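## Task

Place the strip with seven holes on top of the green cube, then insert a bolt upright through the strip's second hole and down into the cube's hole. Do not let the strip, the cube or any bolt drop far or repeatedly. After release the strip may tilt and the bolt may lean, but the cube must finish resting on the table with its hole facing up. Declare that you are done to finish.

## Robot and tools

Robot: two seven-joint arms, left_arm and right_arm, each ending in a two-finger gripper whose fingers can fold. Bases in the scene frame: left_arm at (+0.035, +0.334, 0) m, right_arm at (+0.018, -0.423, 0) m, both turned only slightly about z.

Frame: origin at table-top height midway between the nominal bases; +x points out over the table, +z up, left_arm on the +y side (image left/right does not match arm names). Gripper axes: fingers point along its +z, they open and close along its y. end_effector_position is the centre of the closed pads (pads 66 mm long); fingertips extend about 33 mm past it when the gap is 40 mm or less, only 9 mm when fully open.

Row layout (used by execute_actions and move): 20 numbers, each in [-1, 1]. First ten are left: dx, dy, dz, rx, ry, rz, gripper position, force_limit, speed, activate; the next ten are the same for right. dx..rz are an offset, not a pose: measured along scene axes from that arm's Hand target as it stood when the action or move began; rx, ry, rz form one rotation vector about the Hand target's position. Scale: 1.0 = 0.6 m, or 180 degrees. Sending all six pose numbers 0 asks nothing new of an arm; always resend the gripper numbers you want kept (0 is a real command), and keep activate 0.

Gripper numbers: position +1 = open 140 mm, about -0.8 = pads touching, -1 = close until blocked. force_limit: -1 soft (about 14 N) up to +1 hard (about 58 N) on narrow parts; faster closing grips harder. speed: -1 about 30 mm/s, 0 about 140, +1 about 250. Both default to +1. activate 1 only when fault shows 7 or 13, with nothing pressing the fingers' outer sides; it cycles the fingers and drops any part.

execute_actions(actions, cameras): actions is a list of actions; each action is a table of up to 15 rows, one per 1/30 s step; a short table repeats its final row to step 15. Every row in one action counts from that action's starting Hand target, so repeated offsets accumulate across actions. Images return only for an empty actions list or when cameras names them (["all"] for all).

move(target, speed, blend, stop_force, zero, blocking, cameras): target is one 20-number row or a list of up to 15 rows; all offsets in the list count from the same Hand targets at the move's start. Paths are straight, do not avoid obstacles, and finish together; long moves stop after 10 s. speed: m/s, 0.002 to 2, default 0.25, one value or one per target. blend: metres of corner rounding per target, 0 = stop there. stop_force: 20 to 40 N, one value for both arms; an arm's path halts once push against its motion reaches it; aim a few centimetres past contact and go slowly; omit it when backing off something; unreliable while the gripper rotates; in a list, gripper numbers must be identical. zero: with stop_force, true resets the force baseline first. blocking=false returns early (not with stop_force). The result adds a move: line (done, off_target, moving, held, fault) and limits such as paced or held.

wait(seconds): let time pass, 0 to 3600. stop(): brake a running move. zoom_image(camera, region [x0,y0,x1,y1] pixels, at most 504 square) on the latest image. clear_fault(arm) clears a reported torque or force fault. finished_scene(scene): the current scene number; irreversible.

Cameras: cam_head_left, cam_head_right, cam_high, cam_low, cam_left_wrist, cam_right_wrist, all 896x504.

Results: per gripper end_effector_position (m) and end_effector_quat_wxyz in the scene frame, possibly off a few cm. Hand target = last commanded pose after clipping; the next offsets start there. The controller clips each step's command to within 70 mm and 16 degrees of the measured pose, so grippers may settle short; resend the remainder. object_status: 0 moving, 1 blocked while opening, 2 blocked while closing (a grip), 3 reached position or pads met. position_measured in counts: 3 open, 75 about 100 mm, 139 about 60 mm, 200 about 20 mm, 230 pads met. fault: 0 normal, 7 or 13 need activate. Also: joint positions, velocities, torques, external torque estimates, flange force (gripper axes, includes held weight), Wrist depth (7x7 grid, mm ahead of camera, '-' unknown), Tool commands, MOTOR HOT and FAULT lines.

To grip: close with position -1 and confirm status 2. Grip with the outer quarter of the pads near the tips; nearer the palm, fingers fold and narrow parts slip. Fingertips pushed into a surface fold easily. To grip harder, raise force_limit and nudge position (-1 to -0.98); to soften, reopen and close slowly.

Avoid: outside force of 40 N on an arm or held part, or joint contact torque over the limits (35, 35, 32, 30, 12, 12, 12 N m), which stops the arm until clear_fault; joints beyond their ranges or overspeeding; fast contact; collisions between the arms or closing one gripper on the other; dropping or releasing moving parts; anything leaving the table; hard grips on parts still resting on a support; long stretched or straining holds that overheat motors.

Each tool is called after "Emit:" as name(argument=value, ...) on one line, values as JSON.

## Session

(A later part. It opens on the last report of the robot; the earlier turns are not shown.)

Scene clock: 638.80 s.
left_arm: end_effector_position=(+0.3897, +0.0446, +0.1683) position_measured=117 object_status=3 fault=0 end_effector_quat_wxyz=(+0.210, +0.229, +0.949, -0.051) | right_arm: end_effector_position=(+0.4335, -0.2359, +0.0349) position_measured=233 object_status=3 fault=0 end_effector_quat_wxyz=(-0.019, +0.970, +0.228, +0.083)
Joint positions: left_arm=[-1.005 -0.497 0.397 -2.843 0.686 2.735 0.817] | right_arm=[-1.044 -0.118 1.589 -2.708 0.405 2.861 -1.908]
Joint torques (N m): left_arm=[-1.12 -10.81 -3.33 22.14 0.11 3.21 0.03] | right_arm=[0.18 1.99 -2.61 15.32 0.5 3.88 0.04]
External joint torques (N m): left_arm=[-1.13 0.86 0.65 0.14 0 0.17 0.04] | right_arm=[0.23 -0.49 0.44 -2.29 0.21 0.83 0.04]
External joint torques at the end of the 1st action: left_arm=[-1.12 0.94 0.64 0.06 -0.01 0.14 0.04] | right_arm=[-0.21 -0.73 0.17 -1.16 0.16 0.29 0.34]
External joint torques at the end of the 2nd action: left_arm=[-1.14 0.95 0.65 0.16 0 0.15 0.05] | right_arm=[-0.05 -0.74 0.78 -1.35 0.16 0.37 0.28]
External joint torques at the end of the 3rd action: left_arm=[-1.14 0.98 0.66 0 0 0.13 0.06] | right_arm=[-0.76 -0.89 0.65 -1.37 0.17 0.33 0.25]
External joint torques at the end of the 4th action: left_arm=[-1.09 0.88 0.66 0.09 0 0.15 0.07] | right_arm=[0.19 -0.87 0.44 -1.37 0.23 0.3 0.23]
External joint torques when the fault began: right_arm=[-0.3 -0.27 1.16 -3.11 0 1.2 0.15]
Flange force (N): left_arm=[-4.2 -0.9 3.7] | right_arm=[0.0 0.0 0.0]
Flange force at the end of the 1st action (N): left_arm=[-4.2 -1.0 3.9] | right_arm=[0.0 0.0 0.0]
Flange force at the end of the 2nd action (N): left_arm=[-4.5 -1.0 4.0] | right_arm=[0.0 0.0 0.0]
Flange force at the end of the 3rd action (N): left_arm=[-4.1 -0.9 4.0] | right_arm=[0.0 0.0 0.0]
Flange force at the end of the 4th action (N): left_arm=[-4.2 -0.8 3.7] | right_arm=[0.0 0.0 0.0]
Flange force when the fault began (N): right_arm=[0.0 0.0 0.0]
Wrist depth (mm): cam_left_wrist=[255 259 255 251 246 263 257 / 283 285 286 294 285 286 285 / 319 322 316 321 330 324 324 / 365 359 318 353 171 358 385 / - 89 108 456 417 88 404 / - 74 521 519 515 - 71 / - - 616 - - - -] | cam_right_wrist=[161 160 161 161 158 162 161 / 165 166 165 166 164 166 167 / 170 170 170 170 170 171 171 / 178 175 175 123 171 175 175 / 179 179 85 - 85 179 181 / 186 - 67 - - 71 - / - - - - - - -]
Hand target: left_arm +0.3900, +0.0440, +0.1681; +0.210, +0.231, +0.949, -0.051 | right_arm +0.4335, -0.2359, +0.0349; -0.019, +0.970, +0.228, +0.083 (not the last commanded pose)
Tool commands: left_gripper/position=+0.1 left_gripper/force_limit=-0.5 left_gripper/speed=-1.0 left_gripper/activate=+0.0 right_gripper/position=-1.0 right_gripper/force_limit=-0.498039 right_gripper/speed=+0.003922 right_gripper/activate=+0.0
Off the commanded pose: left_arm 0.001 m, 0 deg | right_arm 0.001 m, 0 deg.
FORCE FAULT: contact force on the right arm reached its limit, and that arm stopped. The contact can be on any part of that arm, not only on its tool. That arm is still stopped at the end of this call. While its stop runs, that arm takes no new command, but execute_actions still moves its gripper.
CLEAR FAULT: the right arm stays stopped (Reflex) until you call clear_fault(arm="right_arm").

Emit:
clear_fault(arm="right_arm")

Emit:
move(target=[[0,0,0,0,0,0,0.1,-0.5,-1,0, 0,0,0.06,0,0,0,0.1,-0.1,-1,0],[0,0,0,0,0,0,0.1,-0.5,-1,0, 0.026,-0.069,0.08,0,0,0,0.1,-0.1,-1,0]], speed=0.08, cameras=["cam_right_wrist"])

Scene clock: 650.83 s.
left_arm: end_effector_position=(+0.3897, +0.0446, +0.1683) position_measured=117 object_status=3 fault=0 end_effector_quat_wxyz=(+0.210, +0.229, +0.949, -0.051) | right_arm: end_effector_position=(+0.4335, -0.2359, +0.0349) position_measured=233 object_status=3 fault=0 end_effector_quat_wxyz=(-0.019, +0.970, +0.228, +0.083)
Joint positions: left_arm=[-1.005 -0.497 0.397 -2.843 0.686 2.735 0.817] | right_arm=[-1.044 -0.118 1.589 -2.708 0.405 2.861 -1.908]
Joint torques (N m): left_arm=[-1.14 -10.81 -3.38 22.18 0.1 3.2 0.04] | right_arm=[0.19 2.06 -2.61 15.28 0.52 3.87 0.03]
External joint torques (N m): left_arm=[-1.11 0.94 0.66 0.13 -0.01 0.15 0.05] | right_arm=[0.17 -0.42 0.38 -2.26 0.23 0.84 0.03]
Flange force (N): left_arm=[-4.4 -0.9 3.9] | right_arm=[0.0 0.0 0.0]
Wrist depth (mm): cam_left_wrist=[256 254 257 255 245 261 249 / 283 277 285 282 287 281 - / 320 320 318 332 320 331 325 / 368 361 318 366 349 114 369 / 402 89 149 416 - 88 - / - 74 - - - - 71 / - - 693 - - - -] | cam_right_wrist=[- 161 162 161 158 162 162 / - - 166 166 164 166 166 / 171 169 - 171 170 171 171 / 174 - 176 112 171 176 176 / 180 181 85 - 85 86 181 / 185 - 67 - - 71 186 / - - - - - - -]
Hand target: left_arm +0.3900, +0.0440, +0.1681; +0.210, +0.231, +0.949, -0.051 | right_arm +0.4335, -0.2359, +0.0349; -0.019, +0.970, +0.228, +0.083 (not the last commanded pose)
Tool commands: left_gripper/position=+0.1 left_gripper/force_limit=-0.5 left_gripper/speed=-1.0 left_gripper/activate=+0.0 right_gripper/position=-1.0 right_gripper/force_limit=-0.498039 right_gripper/speed=+0.003922 right_gripper/activate=+0.0
Off the commanded pose: left_arm 0.001 m, 0 deg | right_arm 0.001 m, 0 deg.
FORCE FAULT, CONTINUED: the right arm's stop, for the force fault that an earlier result reported, is over. The call counts as one of the actions that you can send in this scene. That arm's target is now where it stood when the stop ended, not its last command. That arm accepts commands again.
CLEAR FAULT: your call cleared the right arm's force fault. If the contact force or a joint's load stays at its limit, that arm stops again.

Scene clock: 653.60 s.
left_arm: end_effector_position=(+0.3897, +0.0446, +0.1683) position_measured=117 object_status=3 fault=0 end_effector_quat_wxyz=(+0.210, +0.229, +0.949, -0.051) | right_arm: end_effector_position=(+0.4508, -0.2780, +0.0837) position_measured=117 object_status=3 fault=0 end_effector_quat_wxyz=(-0.019, +0.971, +0.224, +0.086)
Joint positions: left_arm=[-1.005 -0.497 0.397 -2.843 0.686 2.735 0.817] | right_arm=[-0.649 -0.287 1.09 -2.681 0.587 2.656 -2.133]
Joint velocities: left_arm=[within noise] | right_arm=[0 0 -0.001 0 0.001 0.001 -0.005]
Joint torques (N m): left_arm=[-1.15 -10.81 -3.38 22.19 0.11 3.19 0.04] | right_arm=[0.94 -7.06 -6.68 18.23 0.09 2.92 -0.21]
External joint torques (N m): left_arm=[-1.13 0.9 0.64 0.15 0 0.14 0.06] | right_arm=[0.99 -0.32 -0.16 -1.42 -0.36 -0.07 -0.22]
Flange force (N): left_arm=[-4.3 -1.0 3.7] | right_arm=[-8.1 -1.6 -4.9]
Wrist depth (mm): cam_left_wrist=[254 256 255 264 246 268 263 / 283 283 286 286 287 287 286 / - 320 320 323 321 325 322 / - 369 318 359 137 - 372 / - 89 149 436 - 88 406 / - 74 500 529 - - 71 / - - - 761 634 - -] | cam_right_wrist=[204 208 - 202 209 - 210 / - 211 - 209 212 216 - / 217 220 222 216 218 217 215 / - - 135 222 151 224 219 / - 85 107 226 119 86 81 / - 70 238 237 - - 71 / - - 245 243 - - 68]
Hand target: left_arm +0.3900, +0.0440, +0.1681; +0.210, +0.231, +0.949, -0.051 | right_arm +0.4491, -0.2773, +0.0829; -0.019, +0.970, +0.228, +0.083
Off the commanded pose: left_arm 0.001 m, 0 deg | right_arm 0.002 m, 1 deg.
move: done
cam_right_wrist: T_world_to_cam=[[0.44584, -0.89509, 0.00591, -0.44194], [-0.88288, -0.43866, 0.16762, 0.26698], [-0.14744, -0.07996, -0.98583, 0.27123]] pos_world=[0.47274, -0.25677, 0.22525]

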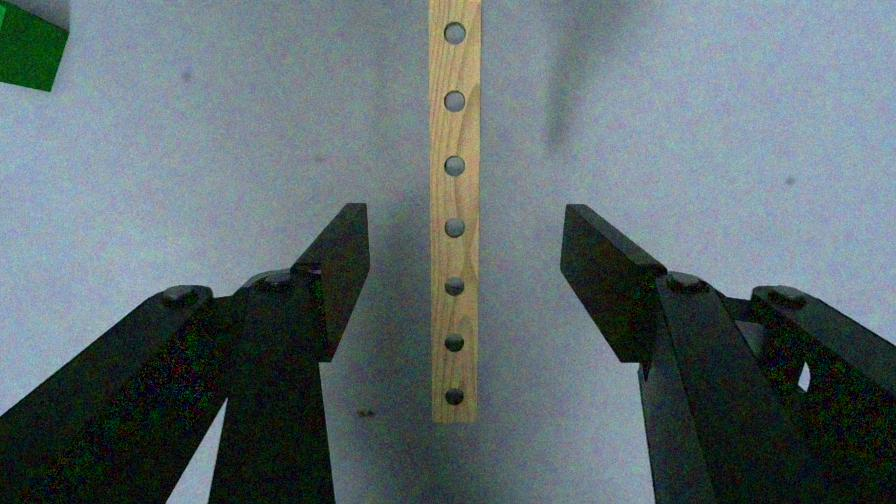

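Emit:
move(target=[0,0,0,0,0,0,0.1,-0.5,-1,0, 0.0002,0.0043,-0.0762,0,0,0,0.1,-0.1,-1,0], speed=0.05, cameras=["cam_right_wrist"])

Scene clock: 683.00 s.
left_arm: end_effector_position=(+0.3897, +0.0446, +0.1683) position_measured=117 object_status=3 fault=0 end_effector_quat_wxyz=(+0.210, +0.229, +0.949, -0.051) | right_arm: end_effector_position=(+0.4474, -0.2755, +0.0366) position_measured=117 object_status=3 fault=0 end_effector_quat_wxyz=(-0.019, +0.969, +0.231, +0.082)
Joint positions: left_arm=[-1.005 -0.497 0.397 -2.843 0.686 2.735 0.817] | right_arm=[-0.936 -0.053 1.348 -2.717 0.252 2.865 -1.908]
Joint velocities: left_arm=[within noise] | right_arm=[0 0.001 0 0 0.001 -0.001 0.006]
Joint torques (N m): left_arm=[-1.16 -10.82 -3.38 22.16 0.1 3.2 0.02] | right_arm=[-0.19 -4.15 -0.91 16.72 -0.06 3.26 0.31]
External joint torques (N m): left_arm=[-1.11 0.86 0.66 0.16 -0.01 0.15 0.03] | right_arm=[-0.18 0.14 0.42 -0.89 -0.34 0.25 0.3]
Flange force (N): left_arm=[-4.3 -0.9 3.7] | right_arm=[0.0 0.0 0.0]
Wrist depth (mm): cam_left_wrist=[254 255 256 256 246 262 253 / 284 283 284 287 284 286 287 / 320 320 317 322 323 321 322 / 369 361 149 369 171 360 375 / - 89 94 - - 88 - / - 74 - - 521 - 71 / - - - 651 - - -] | cam_right_wrist=[161 161 - 159 161 162 161 / - 164 166 163 166 166 - / 171 171 171 169 171 173 172 / 176 176 145 174 137 173 - / - 85 107 178 133 86 86 / - 70 187 185 188 - 71 / - - 194 191 194 - 68]
Hand target: left_arm +0.3900, +0.0440, +0.1681; +0.210, +0.231, +0.949, -0.051 | right_arm +0.4492, -0.2748, +0.0372; -0.019, +0.970, +0.228, +0.083
Off the commanded pose: left_arm 0.001 m, 0 deg | right_arm 0.002 m, 0 deg.
move: done
cam_right_wrist: T_world_to_cam=[[0.45865, -0.8886, 0.00468, -0.44177], [-0.87523, -0.45083, 0.17526, 0.26599], [-0.15363, -0.08448, -0.98451, 0.22598]] pos_world=[0.47014, -0.25355, 0.17793]

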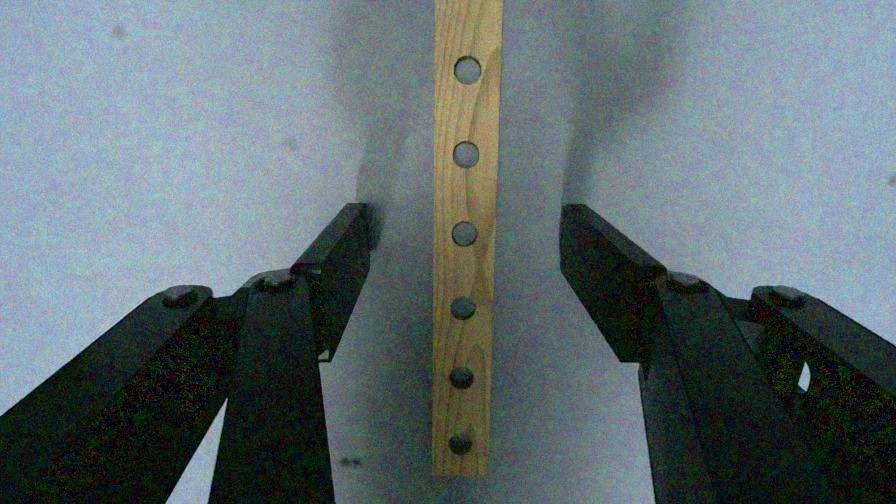

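Emit:
move(target=[0,0,0,0,0,0,0.1,-0.5,-1,0, 0,0,0,0,0,0,-1,-0.1,-1,0], speed=0.05)

Emit:
wait(seconds=1, cameras=["cam_right_wrist"])

Scene clock: 692.87 s.
left_arm: end_effector_position=(+0.3897, +0.0446, +0.1683) position_measured=117 object_status=3 fault=0 end_effector_quat_wxyz=(+0.210, +0.229, +0.949, -0.051) | right_arm: end_effector_position=(+0.4475, -0.2755, +0.0367) position_measured=195 object_status=0 fault=0 end_effector_quat_wxyz=(-0.019, +0.970, +0.230, +0.082)
Joint positions: left_arm=[-1.005 -0.497 0.397 -2.843 0.686 2.735 0.817] | right_arm=[-0.936 -0.053 1.348 -2.717 0.252 2.865 -1.906]
Joint torques (N m): left_arm=[-1.12 -10.81 -3.37 22.15 0.1 3.19 0.05] | right_arm=[0.19 -4.53 -1.11 16.58 0.44 3.22 0.2]
External joint torques (N m): left_arm=[-1.12 0.88 0.62 0.1 -0.01 0.14 0.06] | right_arm=[0.29 -0.22 0.31 -1.13 0.15 0.2 0.19]
Flange force (N): left_arm=[-4.1 -0.9 3.6] | right_arm=[0.0 0.0 0.0]
Wrist depth (mm): cam_left_wrist=[254 256 256 256 238 261 255 / 284 283 284 286 283 285 285 / 319 321 315 313 316 322 325 / 366 366 149 368 171 361 370 / 404 89 95 433 417 88 408 / - 74 522 522 522 - 71 / - - 646 670 - - -] | cam_right_wrist=[161 164 161 158 162 161 162 / 166 166 166 164 166 167 164 / 171 171 171 169 171 172 172 / 176 178 175 170 175 176 178 / 181 179 85 176 86 80 181 / - - 67 182 - 70 64 / - - - 187 - 68 -]
Hand target: left_arm +0.3900, +0.0440, +0.1681; +0.210, +0.231, +0.949, -0.051 | right_arm +0.4491, -0.2748, +0.0374; -0.020, +0.970, +0.229, +0.084
Off the commanded pose: left_arm 0.001 m, 0 deg | right_arm 0.002 m, 0 deg.
move: done

Scene clock: 693.87 s.
left_arm: end_effector_position=(+0.3897, +0.0446, +0.1683) position_measured=117 object_status=3 fault=0 end_effector_quat_wxyz=(+0.210, +0.229, +0.949, -0.051) | right_arm: end_effector_position=(+0.4475, -0.2755, +0.0367) position_measured=195 object_status=2 fault=0 end_effector_quat_wxyz=(-0.019, +0.970, +0.230, +0.082)
Joint positions: left_arm=[-1.005 -0.497 0.397 -2.843 0.686 2.735 0.817] | right_arm=[-0.936 -0.053 1.348 -2.717 0.252 2.865 -1.906]
Joint torques (N m): left_arm=[-1.15 -10.78 -3.34 22.23 0.11 3.21 0.02] | right_arm=[0.24 -4.5 -1.13 16.59 0.44 3.22 0.17]
External joint torques (N m): left_arm=[-1.17 0.9 0.63 0.19 0.01 0.16 0.03] | right_arm=[0.27 -0.21 0.22 -1.1 0.15 0.2 0.17]
Flange force (N): left_arm=[-4.4 -1.1 3.9] | right_arm=[0.0 0.0 0.0]
Wrist depth (mm): cam_left_wrist=[253 250 257 256 247 259 260 / 288 - 285 287 281 291 280 / 320 - 315 311 - 312 327 / 376 375 317 - 150 347 369 / 400 89 109 449 415 88 - / - 74 - 507 - - 71 / - - - 651 - - -] | cam_right_wrist=[161 161 162 159 162 162 162 / 166 166 166 163 166 165 167 / 172 170 171 168 171 171 171 / 174 176 175 170 174 176 177 / - 180 85 176 86 83 180 / - - 67 182 - 70 64 / - - - 188 - 68 -]
Hand target: left_arm +0.3900, +0.0440, +0.1681; +0.210, +0.231, +0.949, -0.051 | right_arm +0.4491, -0.2748, +0.0374; -0.020, +0.970, +0.229, +0.084
Tool commands: left_gripper/position=+0.1 left_gripper/force_limit=-0.5 left_gripper/speed=-1.0 left_gripper/activate=+0.0 right_gripper/position=-1.0 right_gripper/force_limit=-0.1 right_gripper/speed=-1.0 right_gripper/activate=+0.0
Off the commanded pose: left_arm 0.001 m, 0 deg | right_arm 0.002 m, 0 deg.
wait: 1.00 s; at rest by 0.17 s
cam_right_wrist: T_world_to_cam=[[0.45708, -0.88942, 0.00441, -0.44132], [-0.87604, -0.44933, 0.17506, 0.26681], [-0.15372, -0.08388, -0.98455, 0.22629]] pos_world=[0.47024, -0.25366, 0.17803]

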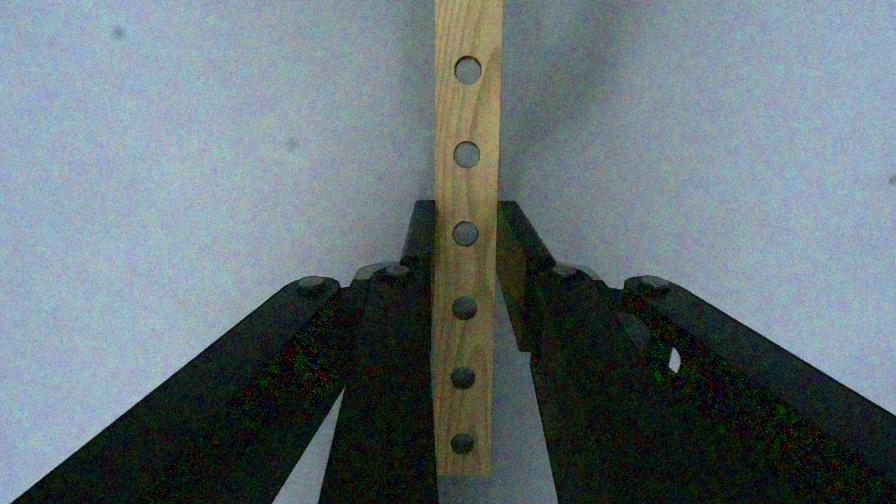

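Emit:
move(target=[[0,0,0,0,0,0,-0.2,-0.5,-1,0, 0,0,0.08,0,0,0,-1,-0.1,-1,0],[0,0,0,0,0,0,-0.2,-0.5,-1,0, -0.01,0.0913,0.105,0,0,0.355,-1,-0.1,-1,0]], speed=[0.05, 0.15], cameras=["cam_right_wrist", "cam_left_wrist"])

Emit:
zoom_image(camera="cam_left_wrist", region=[400, 220, 500, 320])

Scene clock: 767.23 s.
left_arm: end_effector_position=(+0.3897, +0.0446, +0.1683) position_measured=154 object_status=3 fault=0 end_effector_quat_wxyz=(+0.210, +0.229, +0.949, -0.051) | right_arm: end_effector_position=(+0.4444, -0.2195, +0.1020) position_measured=195 object_status=2 fault=0 end_effector_quat_wxyz=(-0.056, +0.708, +0.701, +0.055)
Joint positions: left_arm=[-1.005 -0.497 0.397 -2.843 0.686 2.735 0.817] | right_arm=[-0.053 -0.094 0.487 -2.523 0.31 2.477 -2.988]
Joint velocities: left_arm=[within noise] | right_arm=[0.002 -0.002 -0.003 -0.001 -0.001 0 -0.005]
Joint torques (N m): left_arm=[-1.15 -10.77 -3.35 22.12 0.11 3.2 0.02] | right_arm=[0.94 -21.46 -2.04 19.5 0.27 2.68 -0.23]
External joint torques (N m): left_arm=[-1.12 0.92 0.67 0.08 0 0.15 0.03] | right_arm=[1.03 1.04 -0.66 -1.94 -0.27 0.08 -0.23]
Flange force (N): left_arm=[-4.2 -0.9 3.9] | right_arm=[-2.0 -3.0 3.8]
Wrist depth (mm): cam_left_wrist=[252 255 257 256 248 263 257 / 278 276 284 286 285 289 287 / 327 321 314 317 324 - 323 / 359 352 308 355 127 371 374 / 432 79 92 429 - 87 408 / - - - 514 - - - / - - - - - - -] | cam_right_wrist=[222 223 220 159 223 220 224 / 234 - - 163 - 228 226 / 232 234 233 168 233 - - / - 241 239 170 237 237 - / 249 75 85 177 86 80 - / - - 67 182 - 70 64 / - - - 189 - 68 -]
Hand target: left_arm +0.3900, +0.0440, +0.1681; +0.210, +0.231, +0.949, -0.051 | right_arm +0.4431, -0.2200, +0.1004; -0.061, +0.702, +0.707, +0.061
Off the commanded pose: left_arm 0.001 m, 0 deg | right_arm 0.002 m, 1 deg.
joint sent to its limit (right arm) — joint 7 (wrist roll), lower limit. The joint targets still meet the commanded pose.
move: done
cam_left_wrist: T_world_to_cam=[[0.44891, 0.89354, 0.00778, -0.20801], [0.63604, -0.32564, 0.69958, -0.34651], [0.62763, -0.3091, -0.71451, 0.03666]] pos_world=[0.29076, 0.08436, 0.27023]
cam_right_wrist: T_world_to_cam=[[1, -0.00066, 0.0026, -0.43646], [-0.00114, -0.98255, 0.18597, -0.22913], [0.00244, -0.18597, -0.98255, 0.2027]] pos_world=[0.43571, -0.18772, 0.24291]
Images, in order (width x height): cam_left_wrist 896x504, cam_right_wrist 896x504.

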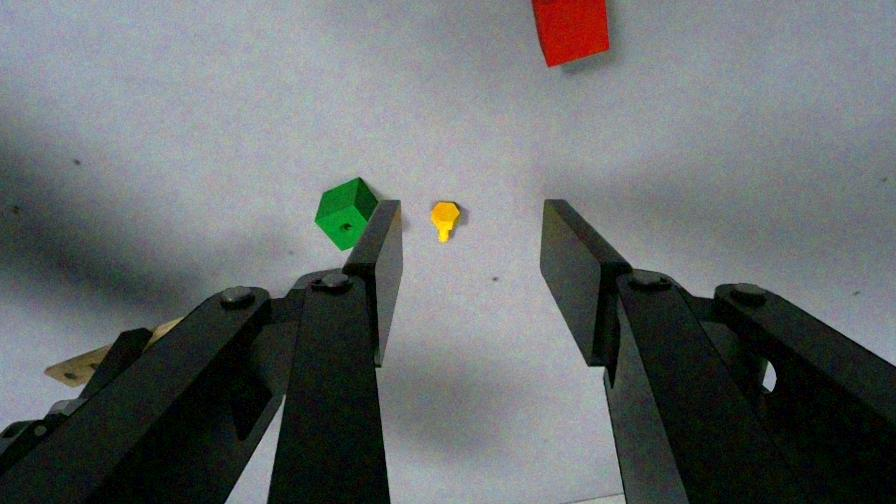

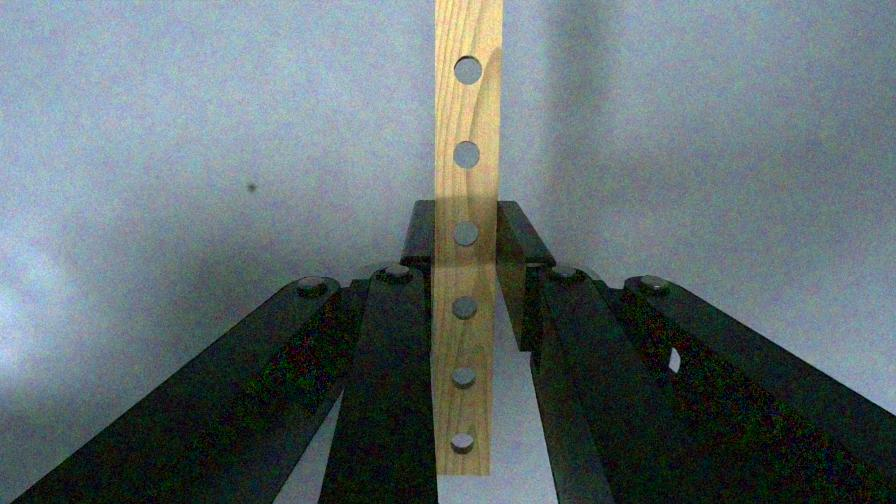

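Scaled by 5.040 from the camera's image (finer frame: 1280x720).

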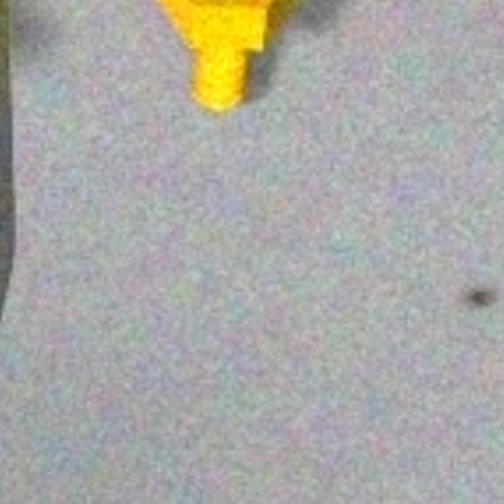

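Emit:
zoom_image(camera="cam_left_wrist", region=[415, 190, 475, 250])

Emit:
zoom_image(camera="cam_left_wrist", region=[305, 170, 405, 260])

Scaled by 8.400 from the camera's image (finer frame: 1280x720).

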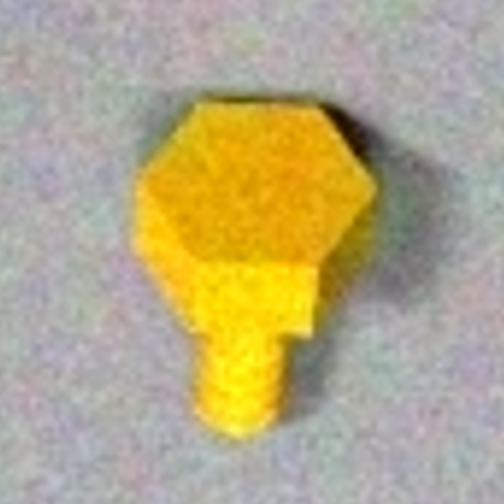

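Scaled by 5.040 from the camera's image (finer frame: 1280x720).

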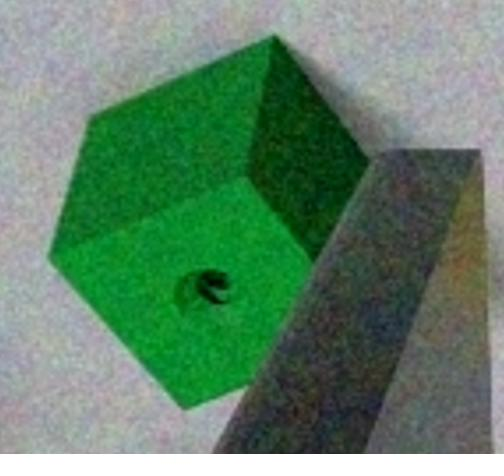

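Emit:
execute_actions(actions=[], cameras=["cam_low"])

Emit:
zoom_image(camera="cam_low", region=[485, 275, 515, 300])

Scene clock: 819.40 s.
left_arm: end_effector_position=(+0.3897, +0.0446, +0.1683) position_measured=154 object_status=3 fault=0 end_effector_quat_wxyz=(+0.210, +0.229, +0.949, -0.051) | right_arm: end_effector_position=(+0.4444, -0.2195, +0.1020) position_measured=195 object_status=2 fault=0 end_effector_quat_wxyz=(-0.056, +0.708, +0.702, +0.055)
Joint positions: left_arm=[-1.005 -0.497 0.397 -2.843 0.686 2.735 0.817] | right_arm=[-0.053 -0.094 0.487 -2.523 0.31 2.477 -2.989]
Joint velocities: within noise
Joint torques (N m): left_arm=[-1.16 -10.81 -3.34 22.2 0.1 3.19 0.04] | right_arm=[0.93 -21.46 -1.83 19.49 0.2 2.69 -0.19]
External joint torques (N m): left_arm=[-1.15 0.96 0.68 0.11 -0.01 0.13 0.05] | right_arm=[1 1.01 -0.46 -1.93 -0.34 0.09 -0.19]
Flange force (N): left_arm=[-4.4 -1.0 3.9] | right_arm=[-1.6 -2.9 3.9]
Wrist depth (mm): cam_left_wrist=[254 255 261 257 247 262 257 / 283 284 284 286 285 287 285 / 321 321 313 323 - 331 317 / - 369 111 357 127 353 376 / - 79 92 435 127 87 408 / - - - 488 - - - / - - - - - - -] | cam_right_wrist=[- 223 221 159 221 221 219 / 224 228 225 162 226 - 226 / 233 234 - 167 - 233 233 / - 238 240 169 124 240 246 / 250 246 85 176 86 83 252 / - - 67 182 - 70 64 / - - - 188 - 68 -]
Hand target: left_arm +0.3900, +0.0440, +0.1681; +0.210, +0.231, +0.949, -0.051 | right_arm +0.4431, -0.2200, +0.1004; -0.061, +0.702, +0.707, +0.061
Tool commands: left_gripper/position=-0.2 left_gripper/force_limit=-0.5 left_gripper/speed=-1.0 left_gripper/activate=+0.0 right_gripper/position=-1.0 right_gripper/force_limit=-0.1 right_gripper/speed=-1.0 right_gripper/activate=+0.0
Off the commanded pose: left_arm 0.001 m, 0 deg | right_arm 0.002 m, 1 deg.
Images, in order (width x height): cam_low 896x504.

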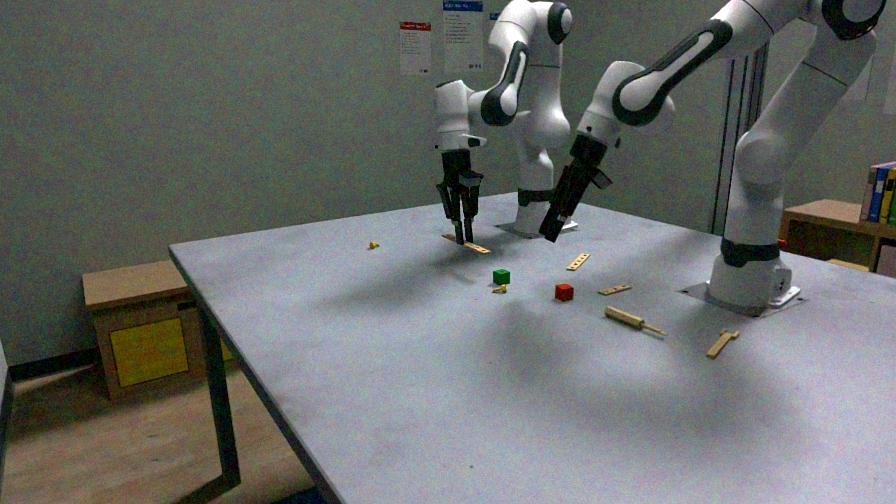

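Scaled by 16.800 from the camera's image (finer frame: 1280x720).

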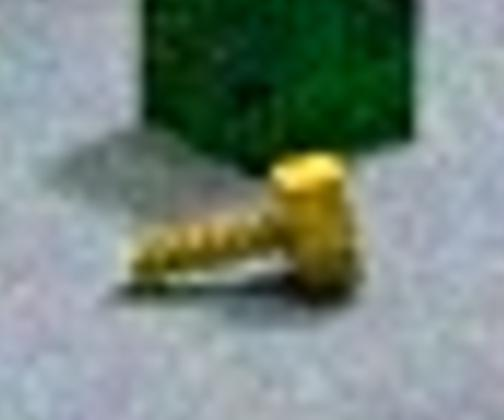

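Emit:
move(target=[0.183,-0.032,-0.1552,0,0,0,-1,-0.5,-1,0, 0,0,0,0,0,0,-1,-0.1,-1,0], speed=0.1, cameras=["cam_left_wrist"])

Emit:
move(target=[0,0,-0.0833,0,0,0,-1,-0.5,-1,0, 0,0,0,0,0,0,-1,-0.1,-1,0], speed=0.02, stop_force=20)

Scene clock: 864.37 s.
left_arm: end_effector_position=(+0.4986, +0.0251, +0.0743) position_measured=231 object_status=3 fault=0 end_effector_quat_wxyz=(+0.213, +0.229, +0.949, -0.047) | right_arm: end_effector_position=(+0.4444, -0.2195, +0.1020) position_measured=195 object_status=2 fault=0 end_effector_quat_wxyz=(-0.056, +0.708, +0.702, +0.055)
Joint positions: left_arm=[-0.932 0.093 0.42 -2.611 0.426 3.134 1.068] | right_arm=[-0.053 -0.094 0.487 -2.523 0.31 2.477 -2.989]
Joint velocities: left_arm=[0.001 -0.001 0 0 0 0 0.006] | right_arm=[within noise]
Joint torques (N m): left_arm=[-0.45 -26.01 1.12 18.26 -0.63 3.28 0.18] | right_arm=[0.37 -21.5 -1.32 19.52 0.23 2.71 -0.21]
External joint torques (N m): left_arm=[-0.27 0.48 0.28 0.25 -0.42 0.08 0.19] | right_arm=[0.41 0.98 0.01 -1.87 -0.3 0.12 -0.22]
Flange force (N): left_arm=[0.0 0.0 0.0] | right_arm=[-1.6 -2.5 4.0]
Wrist depth (mm): cam_left_wrist=[167 165 167 167 168 168 173 / 183 176 185 187 187 188 190 / 211 175 208 209 212 213 215 / 237 246 239 125 237 244 253 / 278 270 89 94 88 269 306 / 321 - - - - - 342 / - - - - - - -] | cam_right_wrist=[222 220 220 158 221 222 220 / 228 229 225 163 226 226 225 / - - 232 167 - 233 236 / - 239 242 169 116 239 241 / - - 85 176 86 83 248 / - - 67 183 - 70 64 / - - - - - 68 -]
Hand target: left_arm +0.4998, +0.0248, +0.0750; +0.210, +0.231, +0.949, -0.051 | right_arm +0.4432, -0.2198, +0.1003; -0.056, +0.706, +0.704, +0.054 (not the last commanded pose)
Off the commanded pose: left_arm 0.001 m, 1 deg | right_arm 0.002 m, 1 deg.
joint sent to its limit (right arm) — joint 7 (wrist roll), lower limit.
move: done
cam_left_wrist: T_world_to_cam=[[0.44589, 0.89493, 0.01709, -0.23796], [0.63072, -0.32768, 0.70344, -0.35393], [0.63513, -0.30288, -0.71055, -0.10911]] pos_world=[0.39863, 0.06393, 0.1755]

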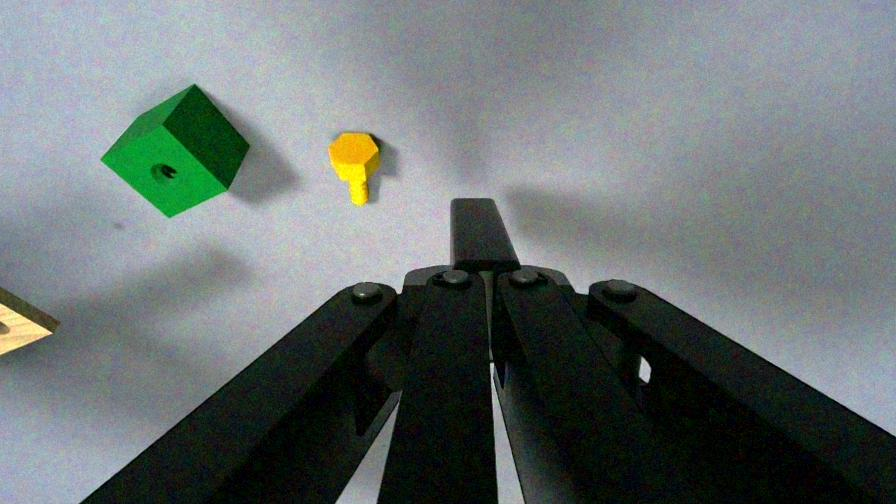

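stop_force needs force readings from the last 0.2 s for each arm that does not count as still, and left_arm is near a pose where its force cannot be read; nothing of the call was run

Emit:
execute_actions(actions=[], cameras=["all"])

Scene clock: 949.47 s.
left_arm: end_effector_position=(+0.4986, +0.0251, +0.0743) position_measured=231 object_status=3 fault=0 end_effector_quat_wxyz=(+0.213, +0.230, +0.948, -0.047) | right_arm: end_effector_position=(+0.4444, -0.2195, +0.1020) position_measured=195 object_status=2 fault=0 end_effector_quat_wxyz=(-0.056, +0.708, +0.702, +0.055)
Joint positions: left_arm=[-0.932 0.093 0.42 -2.611 0.426 3.134 1.069] | right_arm=[-0.053 -0.094 0.487 -2.523 0.31 2.477 -2.989]
Joint velocities: within noise
Joint torques (N m): left_arm=[-0.45 -26 1.15 18.27 -0.64 3.29 0.16] | right_arm=[0.39 -21.48 -1.37 19.5 0.23 2.69 -0.2]
External joint torques (N m): left_arm=[-0.42 0.56 0.17 0.25 -0.4 0.1 0.17] | right_arm=[0.38 1.07 -0.08 -1.92 -0.3 0.1 -0.2]
Flange force (N): left_arm=[0.0 0.0 0.0] | right_arm=[-1.6 -2.3 4.1]
Wrist depth (mm): cam_left_wrist=[164 165 166 167 168 168 169 / 182 176 185 187 187 189 190 / 206 175 208 210 212 213 214 / 236 238 239 124 236 244 245 / 260 269 89 94 88 269 293 / 320 - - - - - 341 / - - - - - - -] | cam_right_wrist=[221 221 221 158 218 218 223 / 228 227 227 162 226 227 227 / - - 234 167 238 - - / 242 241 238 169 237 241 239 / 249 246 85 176 86 86 - / - - 67 182 - 70 68 / - - - - - 68 -]
Hand target: left_arm +0.4998, +0.0248, +0.0750; +0.210, +0.231, +0.949, -0.051 | right_arm +0.4432, -0.2198, +0.1003; -0.056, +0.706, +0.704, +0.054 (not the last commanded pose)
Tool commands: left_gripper/position=-1.0 left_gripper/force_limit=-0.5 left_gripper/speed=-1.0 left_gripper/activate=+0.0 right_gripper/position=-1.0 right_gripper/force_limit=-0.1 right_gripper/speed=-1.0 right_gripper/activate=+0.0
Off the commanded pose: left_arm 0.001 m, 1 deg | right_arm 0.002 m, 1 deg.
camera_calibration:
cam_left_wrist: T_world_to_cam=[[0.44732, 0.89419, 0.01788, -0.23871], [0.62996, -0.3292, 0.7034, -0.35349], [0.63486, -0.30339, -0.71057, -0.10894]] pos_world=[0.39863, 0.06403, 0.1755]
cam_right_wrist: T_world_to_cam=[[1, 0.00059, 0.00277, -0.43617], [0.00007, -0.98255, 0.18598, -0.22965], [0.00283, -0.18598, -0.98255, 0.20253]] pos_world=[0.43561, -0.18773, 0.24291]

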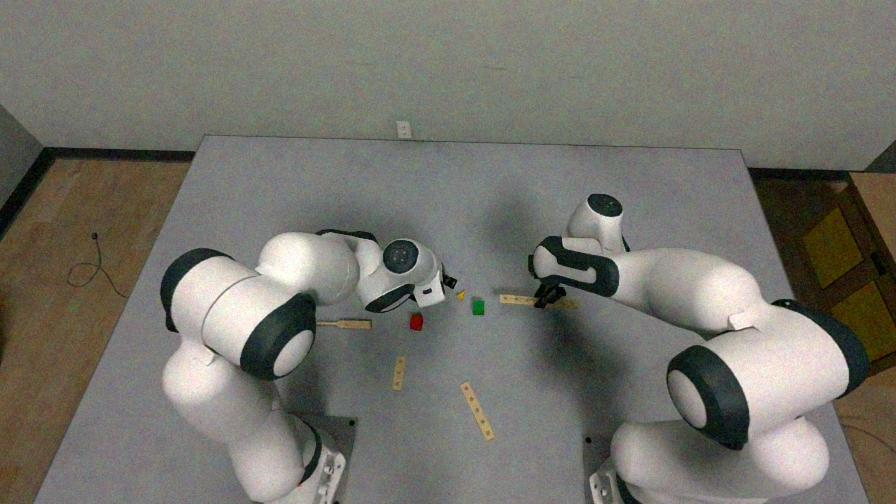

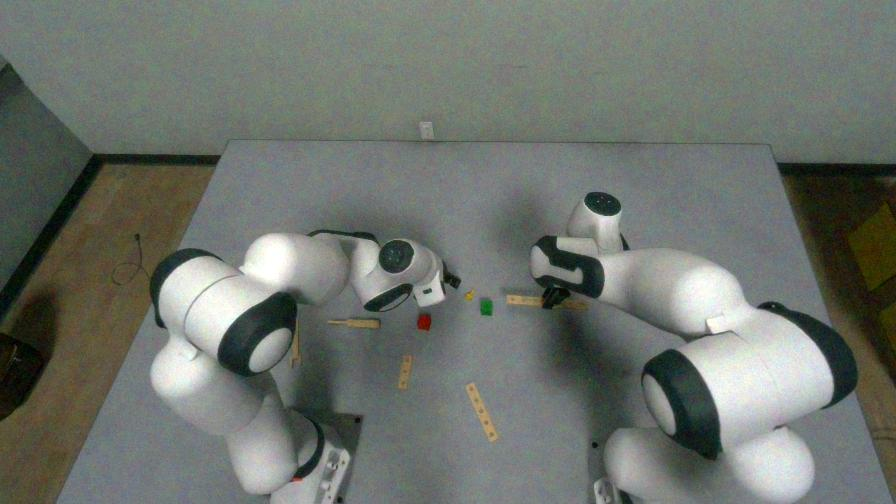

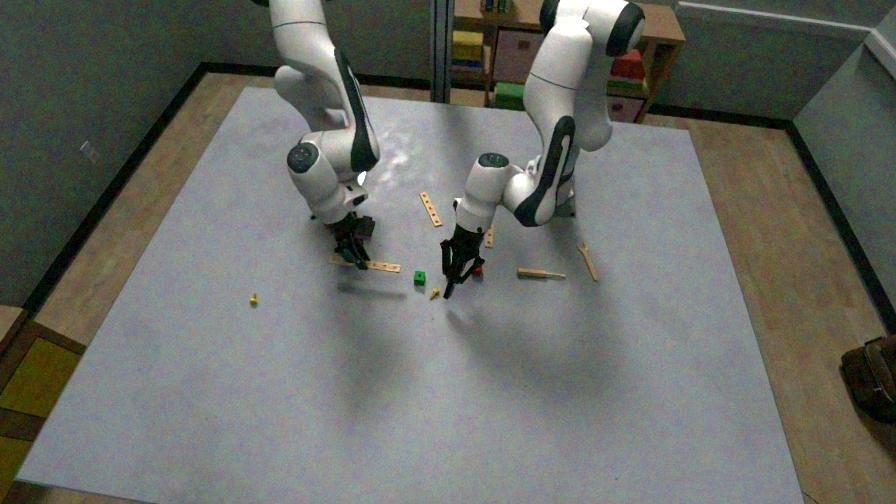

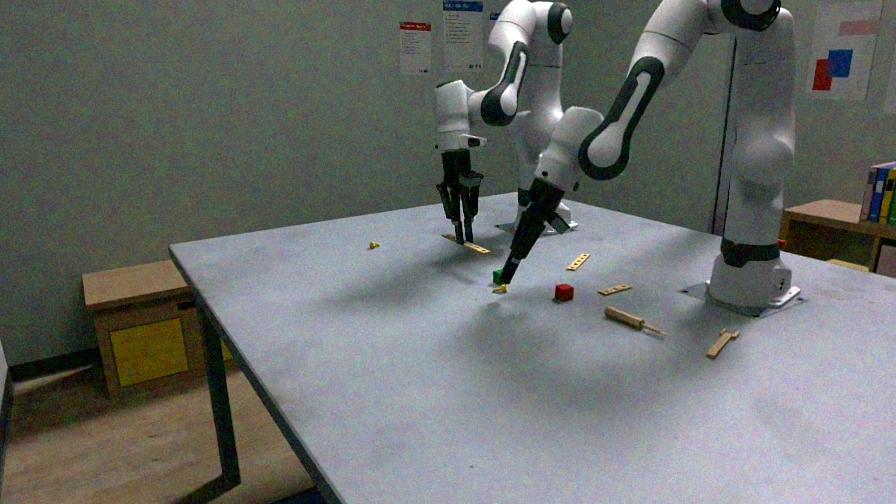

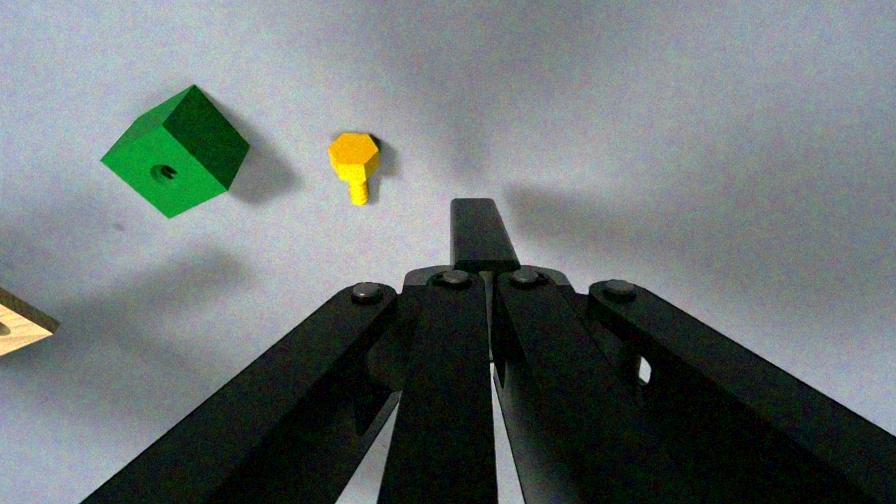

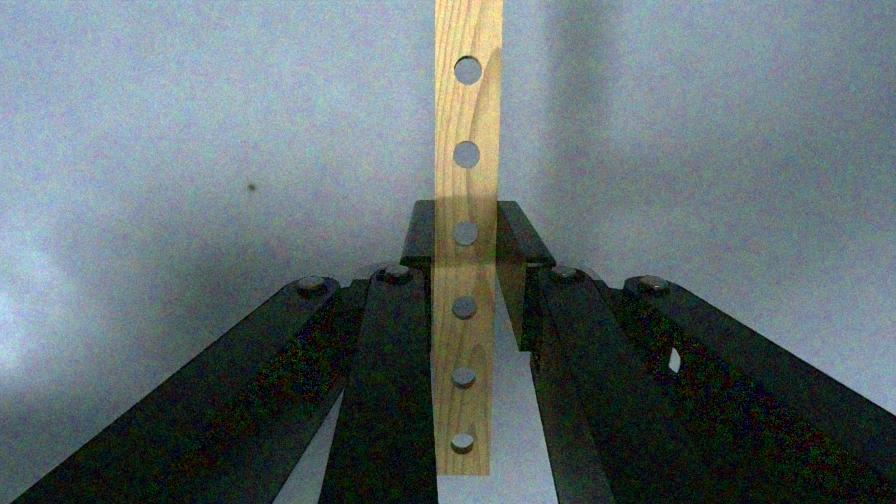

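Emit:
move(target=[[-0.0388, -0.0632, 0, 0, 0, 0, -0.3, -0.5, -1, 0, 0, 0, 0, 0, 0, 0, -1, -0.1, -1, 0]], speed=0.06, cameras=["cam_left_wrist"])

Scene clock: 1017.40 s.
left_arm: end_effector_position=(+0.4768, -0.0134, +0.0761) position_measured=167 object_status=3 fault=0 end_effector_quat_wxyz=(+0.210, +0.233, +0.948, -0.052) | right_arm: end_effector_position=(+0.4444, -0.2195, +0.1020) position_measured=195 object_status=2 fault=0 end_effector_quat_wxyz=(-0.056, +0.708, +0.702, +0.055)
Joint positions: left_arm=[-1.088 0.102 0.491 -2.586 0.463 3.103 0.954] | right_arm=[-0.053 -0.094 0.487 -2.523 0.31 2.477 -2.989]
Joint velocities: left_arm=[0 0 0 0 0 0 -0.004] | right_arm=[within noise]
Joint torques (N m): left_arm=[-1.19 -25.07 2.36 18.49 0.04 3 -0.35] | right_arm=[0.36 -21.52 -1.37 19.54 0.22 2.69 -0.21]
External joint torques (N m): left_arm=[-1.2 1.12 1.06 0.24 0.34 -0.13 -0.33] | right_arm=[0.43 0.98 0 -1.89 -0.32 0.1 -0.22]
Flange force (N): left_arm=[0.0 0.0 0.0] | right_arm=[-1.6 -2.6 4.0]
Wrist depth (mm): cam_left_wrist=[167 168 164 169 170 171 169 / 187 187 182 188 185 189 194 / 205 211 179 206 206 213 214 / 248 242 235 244 154 244 248 / 177 165 79 277 112 87 272 / - - - 346 - - - / - - - 437 - - -] | cam_right_wrist=[220 221 - 158 220 219 221 / 229 228 227 162 222 - - / - 235 236 167 234 235 - / - 236 239 170 123 240 237 / - - 85 176 86 83 243 / - - 67 182 - 70 64 / - - - - - 68 -]
Hand target: left_arm +0.4766, -0.0132, +0.0750; +0.210, +0.231, +0.949, -0.051 | right_arm +0.4432, -0.2198, +0.1003; -0.056, +0.706, +0.704, +0.054
Off the commanded pose: left_arm 0.001 m, 0 deg | right_arm 0.002 m, 0 deg.
joint sent to its limit (right arm) — joint 7 (wrist roll), lower limit. The joint targets still meet the commanded pose.
move: done
cam_left_wrist: T_world_to_cam=[[0.45491, 0.8905, 0.00765, -0.19751], [0.6329, -0.32934, 0.70069, -0.35486], [0.62649, -0.31391, -0.71342, -0.1014]] pos_world=[0.37796, 0.02719, 0.17782]

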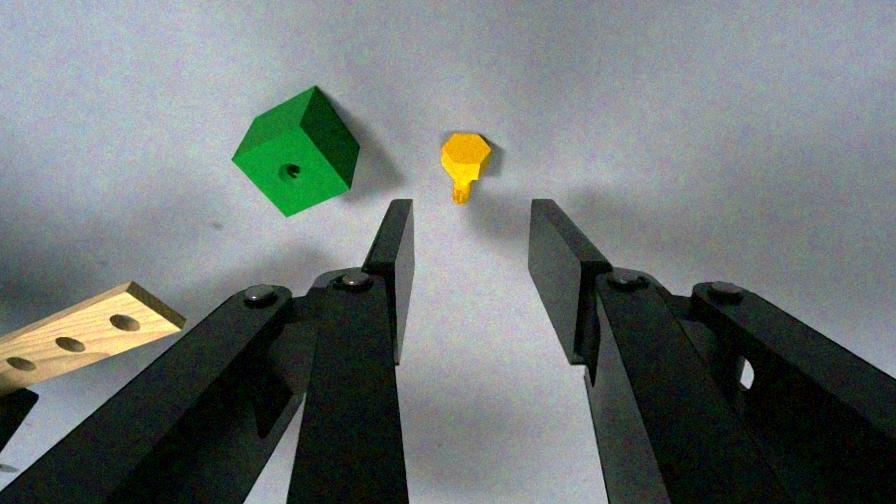

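Emit:
move(target=[[-0.0032, -0.0003, -0.0583, 0, 0, 0, -0.3, -0.5, -1, 0, 0, 0, 0, 0, 0, 0, -1, -0.1, -1, 0]], speed=0.04, cameras=["cam_left_wrist"])

Scene clock: 1072.10 s.
left_arm: end_effector_position=(+0.4739, -0.0129, +0.0402) position_measured=167 object_status=3 fault=0 end_effector_quat_wxyz=(+0.209, +0.236, +0.948, -0.050) | right_arm: end_effector_position=(+0.4444, -0.2195, +0.1020) position_measured=195 object_status=2 fault=0 end_effector_quat_wxyz=(-0.056, +0.708, +0.702, +0.055)
Joint positions: left_arm=[-1.111 0.216 0.511 -2.583 0.462 3.207 0.931] | right_arm=[-0.053 -0.094 0.487 -2.523 0.31 2.477 -2.989]
Joint velocities: left_arm=[-0.001 0.001 0.002 -0.001 0 0.004 -0.003] | right_arm=[within noise]
Joint torques (N m): left_arm=[-1.46 -26.61 4.41 16.91 -0.89 3.33 -0.32] | right_arm=[0.39 -21.48 -1.38 19.49 0.23 2.7 -0.21]
External joint torques (N m): left_arm=[-1.43 1.17 1.62 0.38 -0.42 0.23 -0.3] | right_arm=[0.43 0.92 -0.05 -1.81 -0.31 0.13 -0.21]
Flange force (N): left_arm=[0.0 0.0 0.0] | right_arm=[-1.6 -2.5 3.8]
Wrist depth (mm): cam_left_wrist=[130 136 134 135 135 136 137 / 151 148 149 150 150 148 153 / 166 163 160 169 166 172 172 / 191 191 152 189 155 190 199 / 223 - 79 226 113 87 218 / - - - 275 - - - / - - - 346 - - -] | cam_right_wrist=[- 222 221 158 219 220 - / 228 226 227 160 227 225 227 / - - 234 166 - 233 230 / - 242 240 169 117 239 - / 250 246 85 176 86 83 - / - - 67 182 - 70 64 / - - - - - 68 -]
Hand target: left_arm +0.4746, -0.0133, +0.0400; +0.210, +0.231, +0.949, -0.051 | right_arm +0.4432, -0.2198, +0.1003; -0.056, +0.706, +0.704, +0.054
Off the commanded pose: left_arm 0.001 m, 1 deg | right_arm 0.002 m, 0 deg.
joint sent to its limit (right arm) — joint 7 (wrist roll), lower limit. The joint targets still meet the commanded pose.
move: done
cam_left_wrist: T_world_to_cam=[[0.45958, 0.88804, 0.01294, -0.19871], [0.63129, -0.33688, 0.69856, -0.32693], [0.6247, -0.31288, -0.71544, -0.12415]] pos_world=[0.37527, 0.02748, 0.14213]

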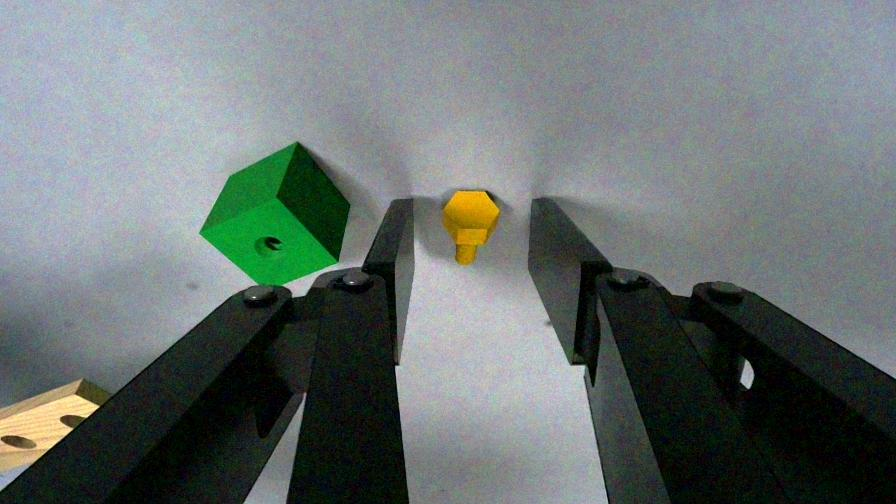

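Emit:
move(target=[[0, 0, -0.0058, 0, 0, 0, -0.3, -0.5, -1, 0, 0, 0, 0, 0, 0, 0, -1, -0.1, -1, 0]], speed=0.02, cameras=["cam_left_wrist"])

Emit:
zoom_image(camera="cam_left_wrist", region=[350, 130, 600, 330])

Scene clock: 1112.87 s.
left_arm: end_effector_position=(+0.4739, -0.0129, +0.0367) position_measured=167 object_status=3 fault=0 end_effector_quat_wxyz=(+0.209, +0.235, +0.948, -0.050) | right_arm: end_effector_position=(+0.4444, -0.2195, +0.1020) position_measured=195 object_status=2 fault=0 end_effector_quat_wxyz=(-0.056, +0.708, +0.702, +0.055)
Joint positions: left_arm=[-1.111 0.228 0.511 -2.582 0.461 3.217 0.928] | right_arm=[-0.053 -0.094 0.487 -2.523 0.31 2.477 -2.989]
Joint velocities: left_arm=[0 0 0.001 -0.001 0 0.005 -0.003] | right_arm=[within noise]
Joint torques (N m): left_arm=[-1.05 -26.83 3.92 16.71 -0.9 3.29 -0.29] | right_arm=[0.36 -21.51 -1.35 19.53 0.23 2.7 -0.21]
External joint torques (N m): left_arm=[-1.03 1.21 0.97 0.31 -0.42 0.18 -0.28] | right_arm=[0.36 1.07 -0.05 -1.95 -0.3 0.1 -0.22]
Flange force (N): left_arm=[0.0 0.0 0.0] | right_arm=[-1.7 -2.4 4.2]
Wrist depth (mm): cam_left_wrist=[129 132 131 132 132 133 136 / 144 145 145 146 147 148 149 / 162 158 157 165 165 167 168 / 187 181 150 179 180 192 193 / 216 203 79 215 111 87 213 / - - - 268 - - - / - - - 340 - - -] | cam_right_wrist=[221 219 220 157 222 222 222 / 228 225 227 163 226 227 226 / - 231 232 168 233 233 233 / - 241 - 170 124 236 240 / - - 85 177 86 80 244 / - - 67 182 - 70 64 / - - - 188 - 68 -]
Hand target: left_arm +0.4746, -0.0133, +0.0365; +0.210, +0.231, +0.949, -0.051 | right_arm +0.4432, -0.2198, +0.1003; -0.056, +0.706, +0.704, +0.054
Off the commanded pose: left_arm 0.001 m, 0 deg | right_arm 0.002 m, 0 deg.
joint sent to its limit (right arm) — joint 7 (wrist roll), lower limit. The joint targets still meet the commanded pose.
move: done
cam_left_wrist: T_world_to_cam=[[0.45891, 0.88839, 0.01275, -0.19848], [0.6315, -0.33624, 0.69868, -0.32457], [0.62499, -0.31257, -0.71532, -0.12676]] pos_world=[0.37527, 0.02758, 0.13863]

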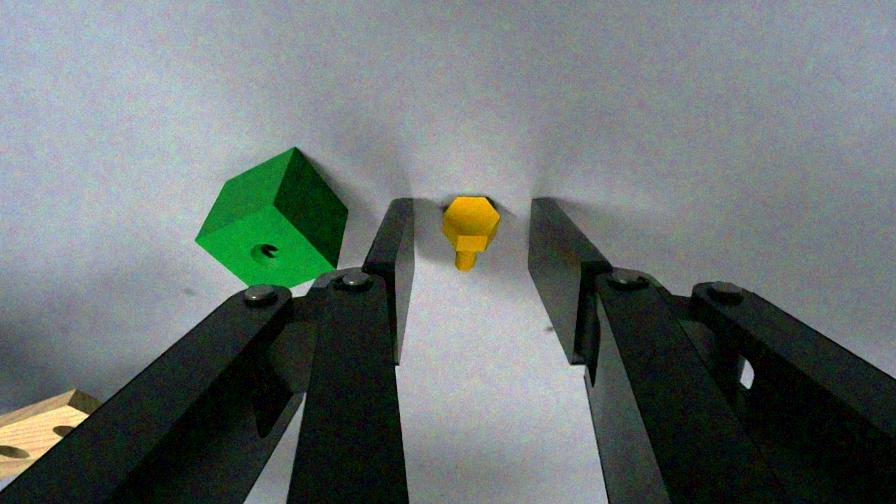

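Scaled by 2.016 from the camera's image (finer frame: 1280x720).

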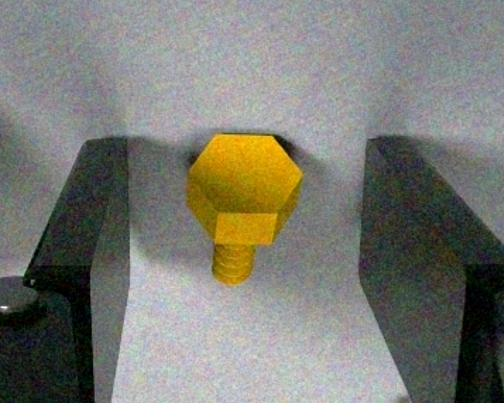

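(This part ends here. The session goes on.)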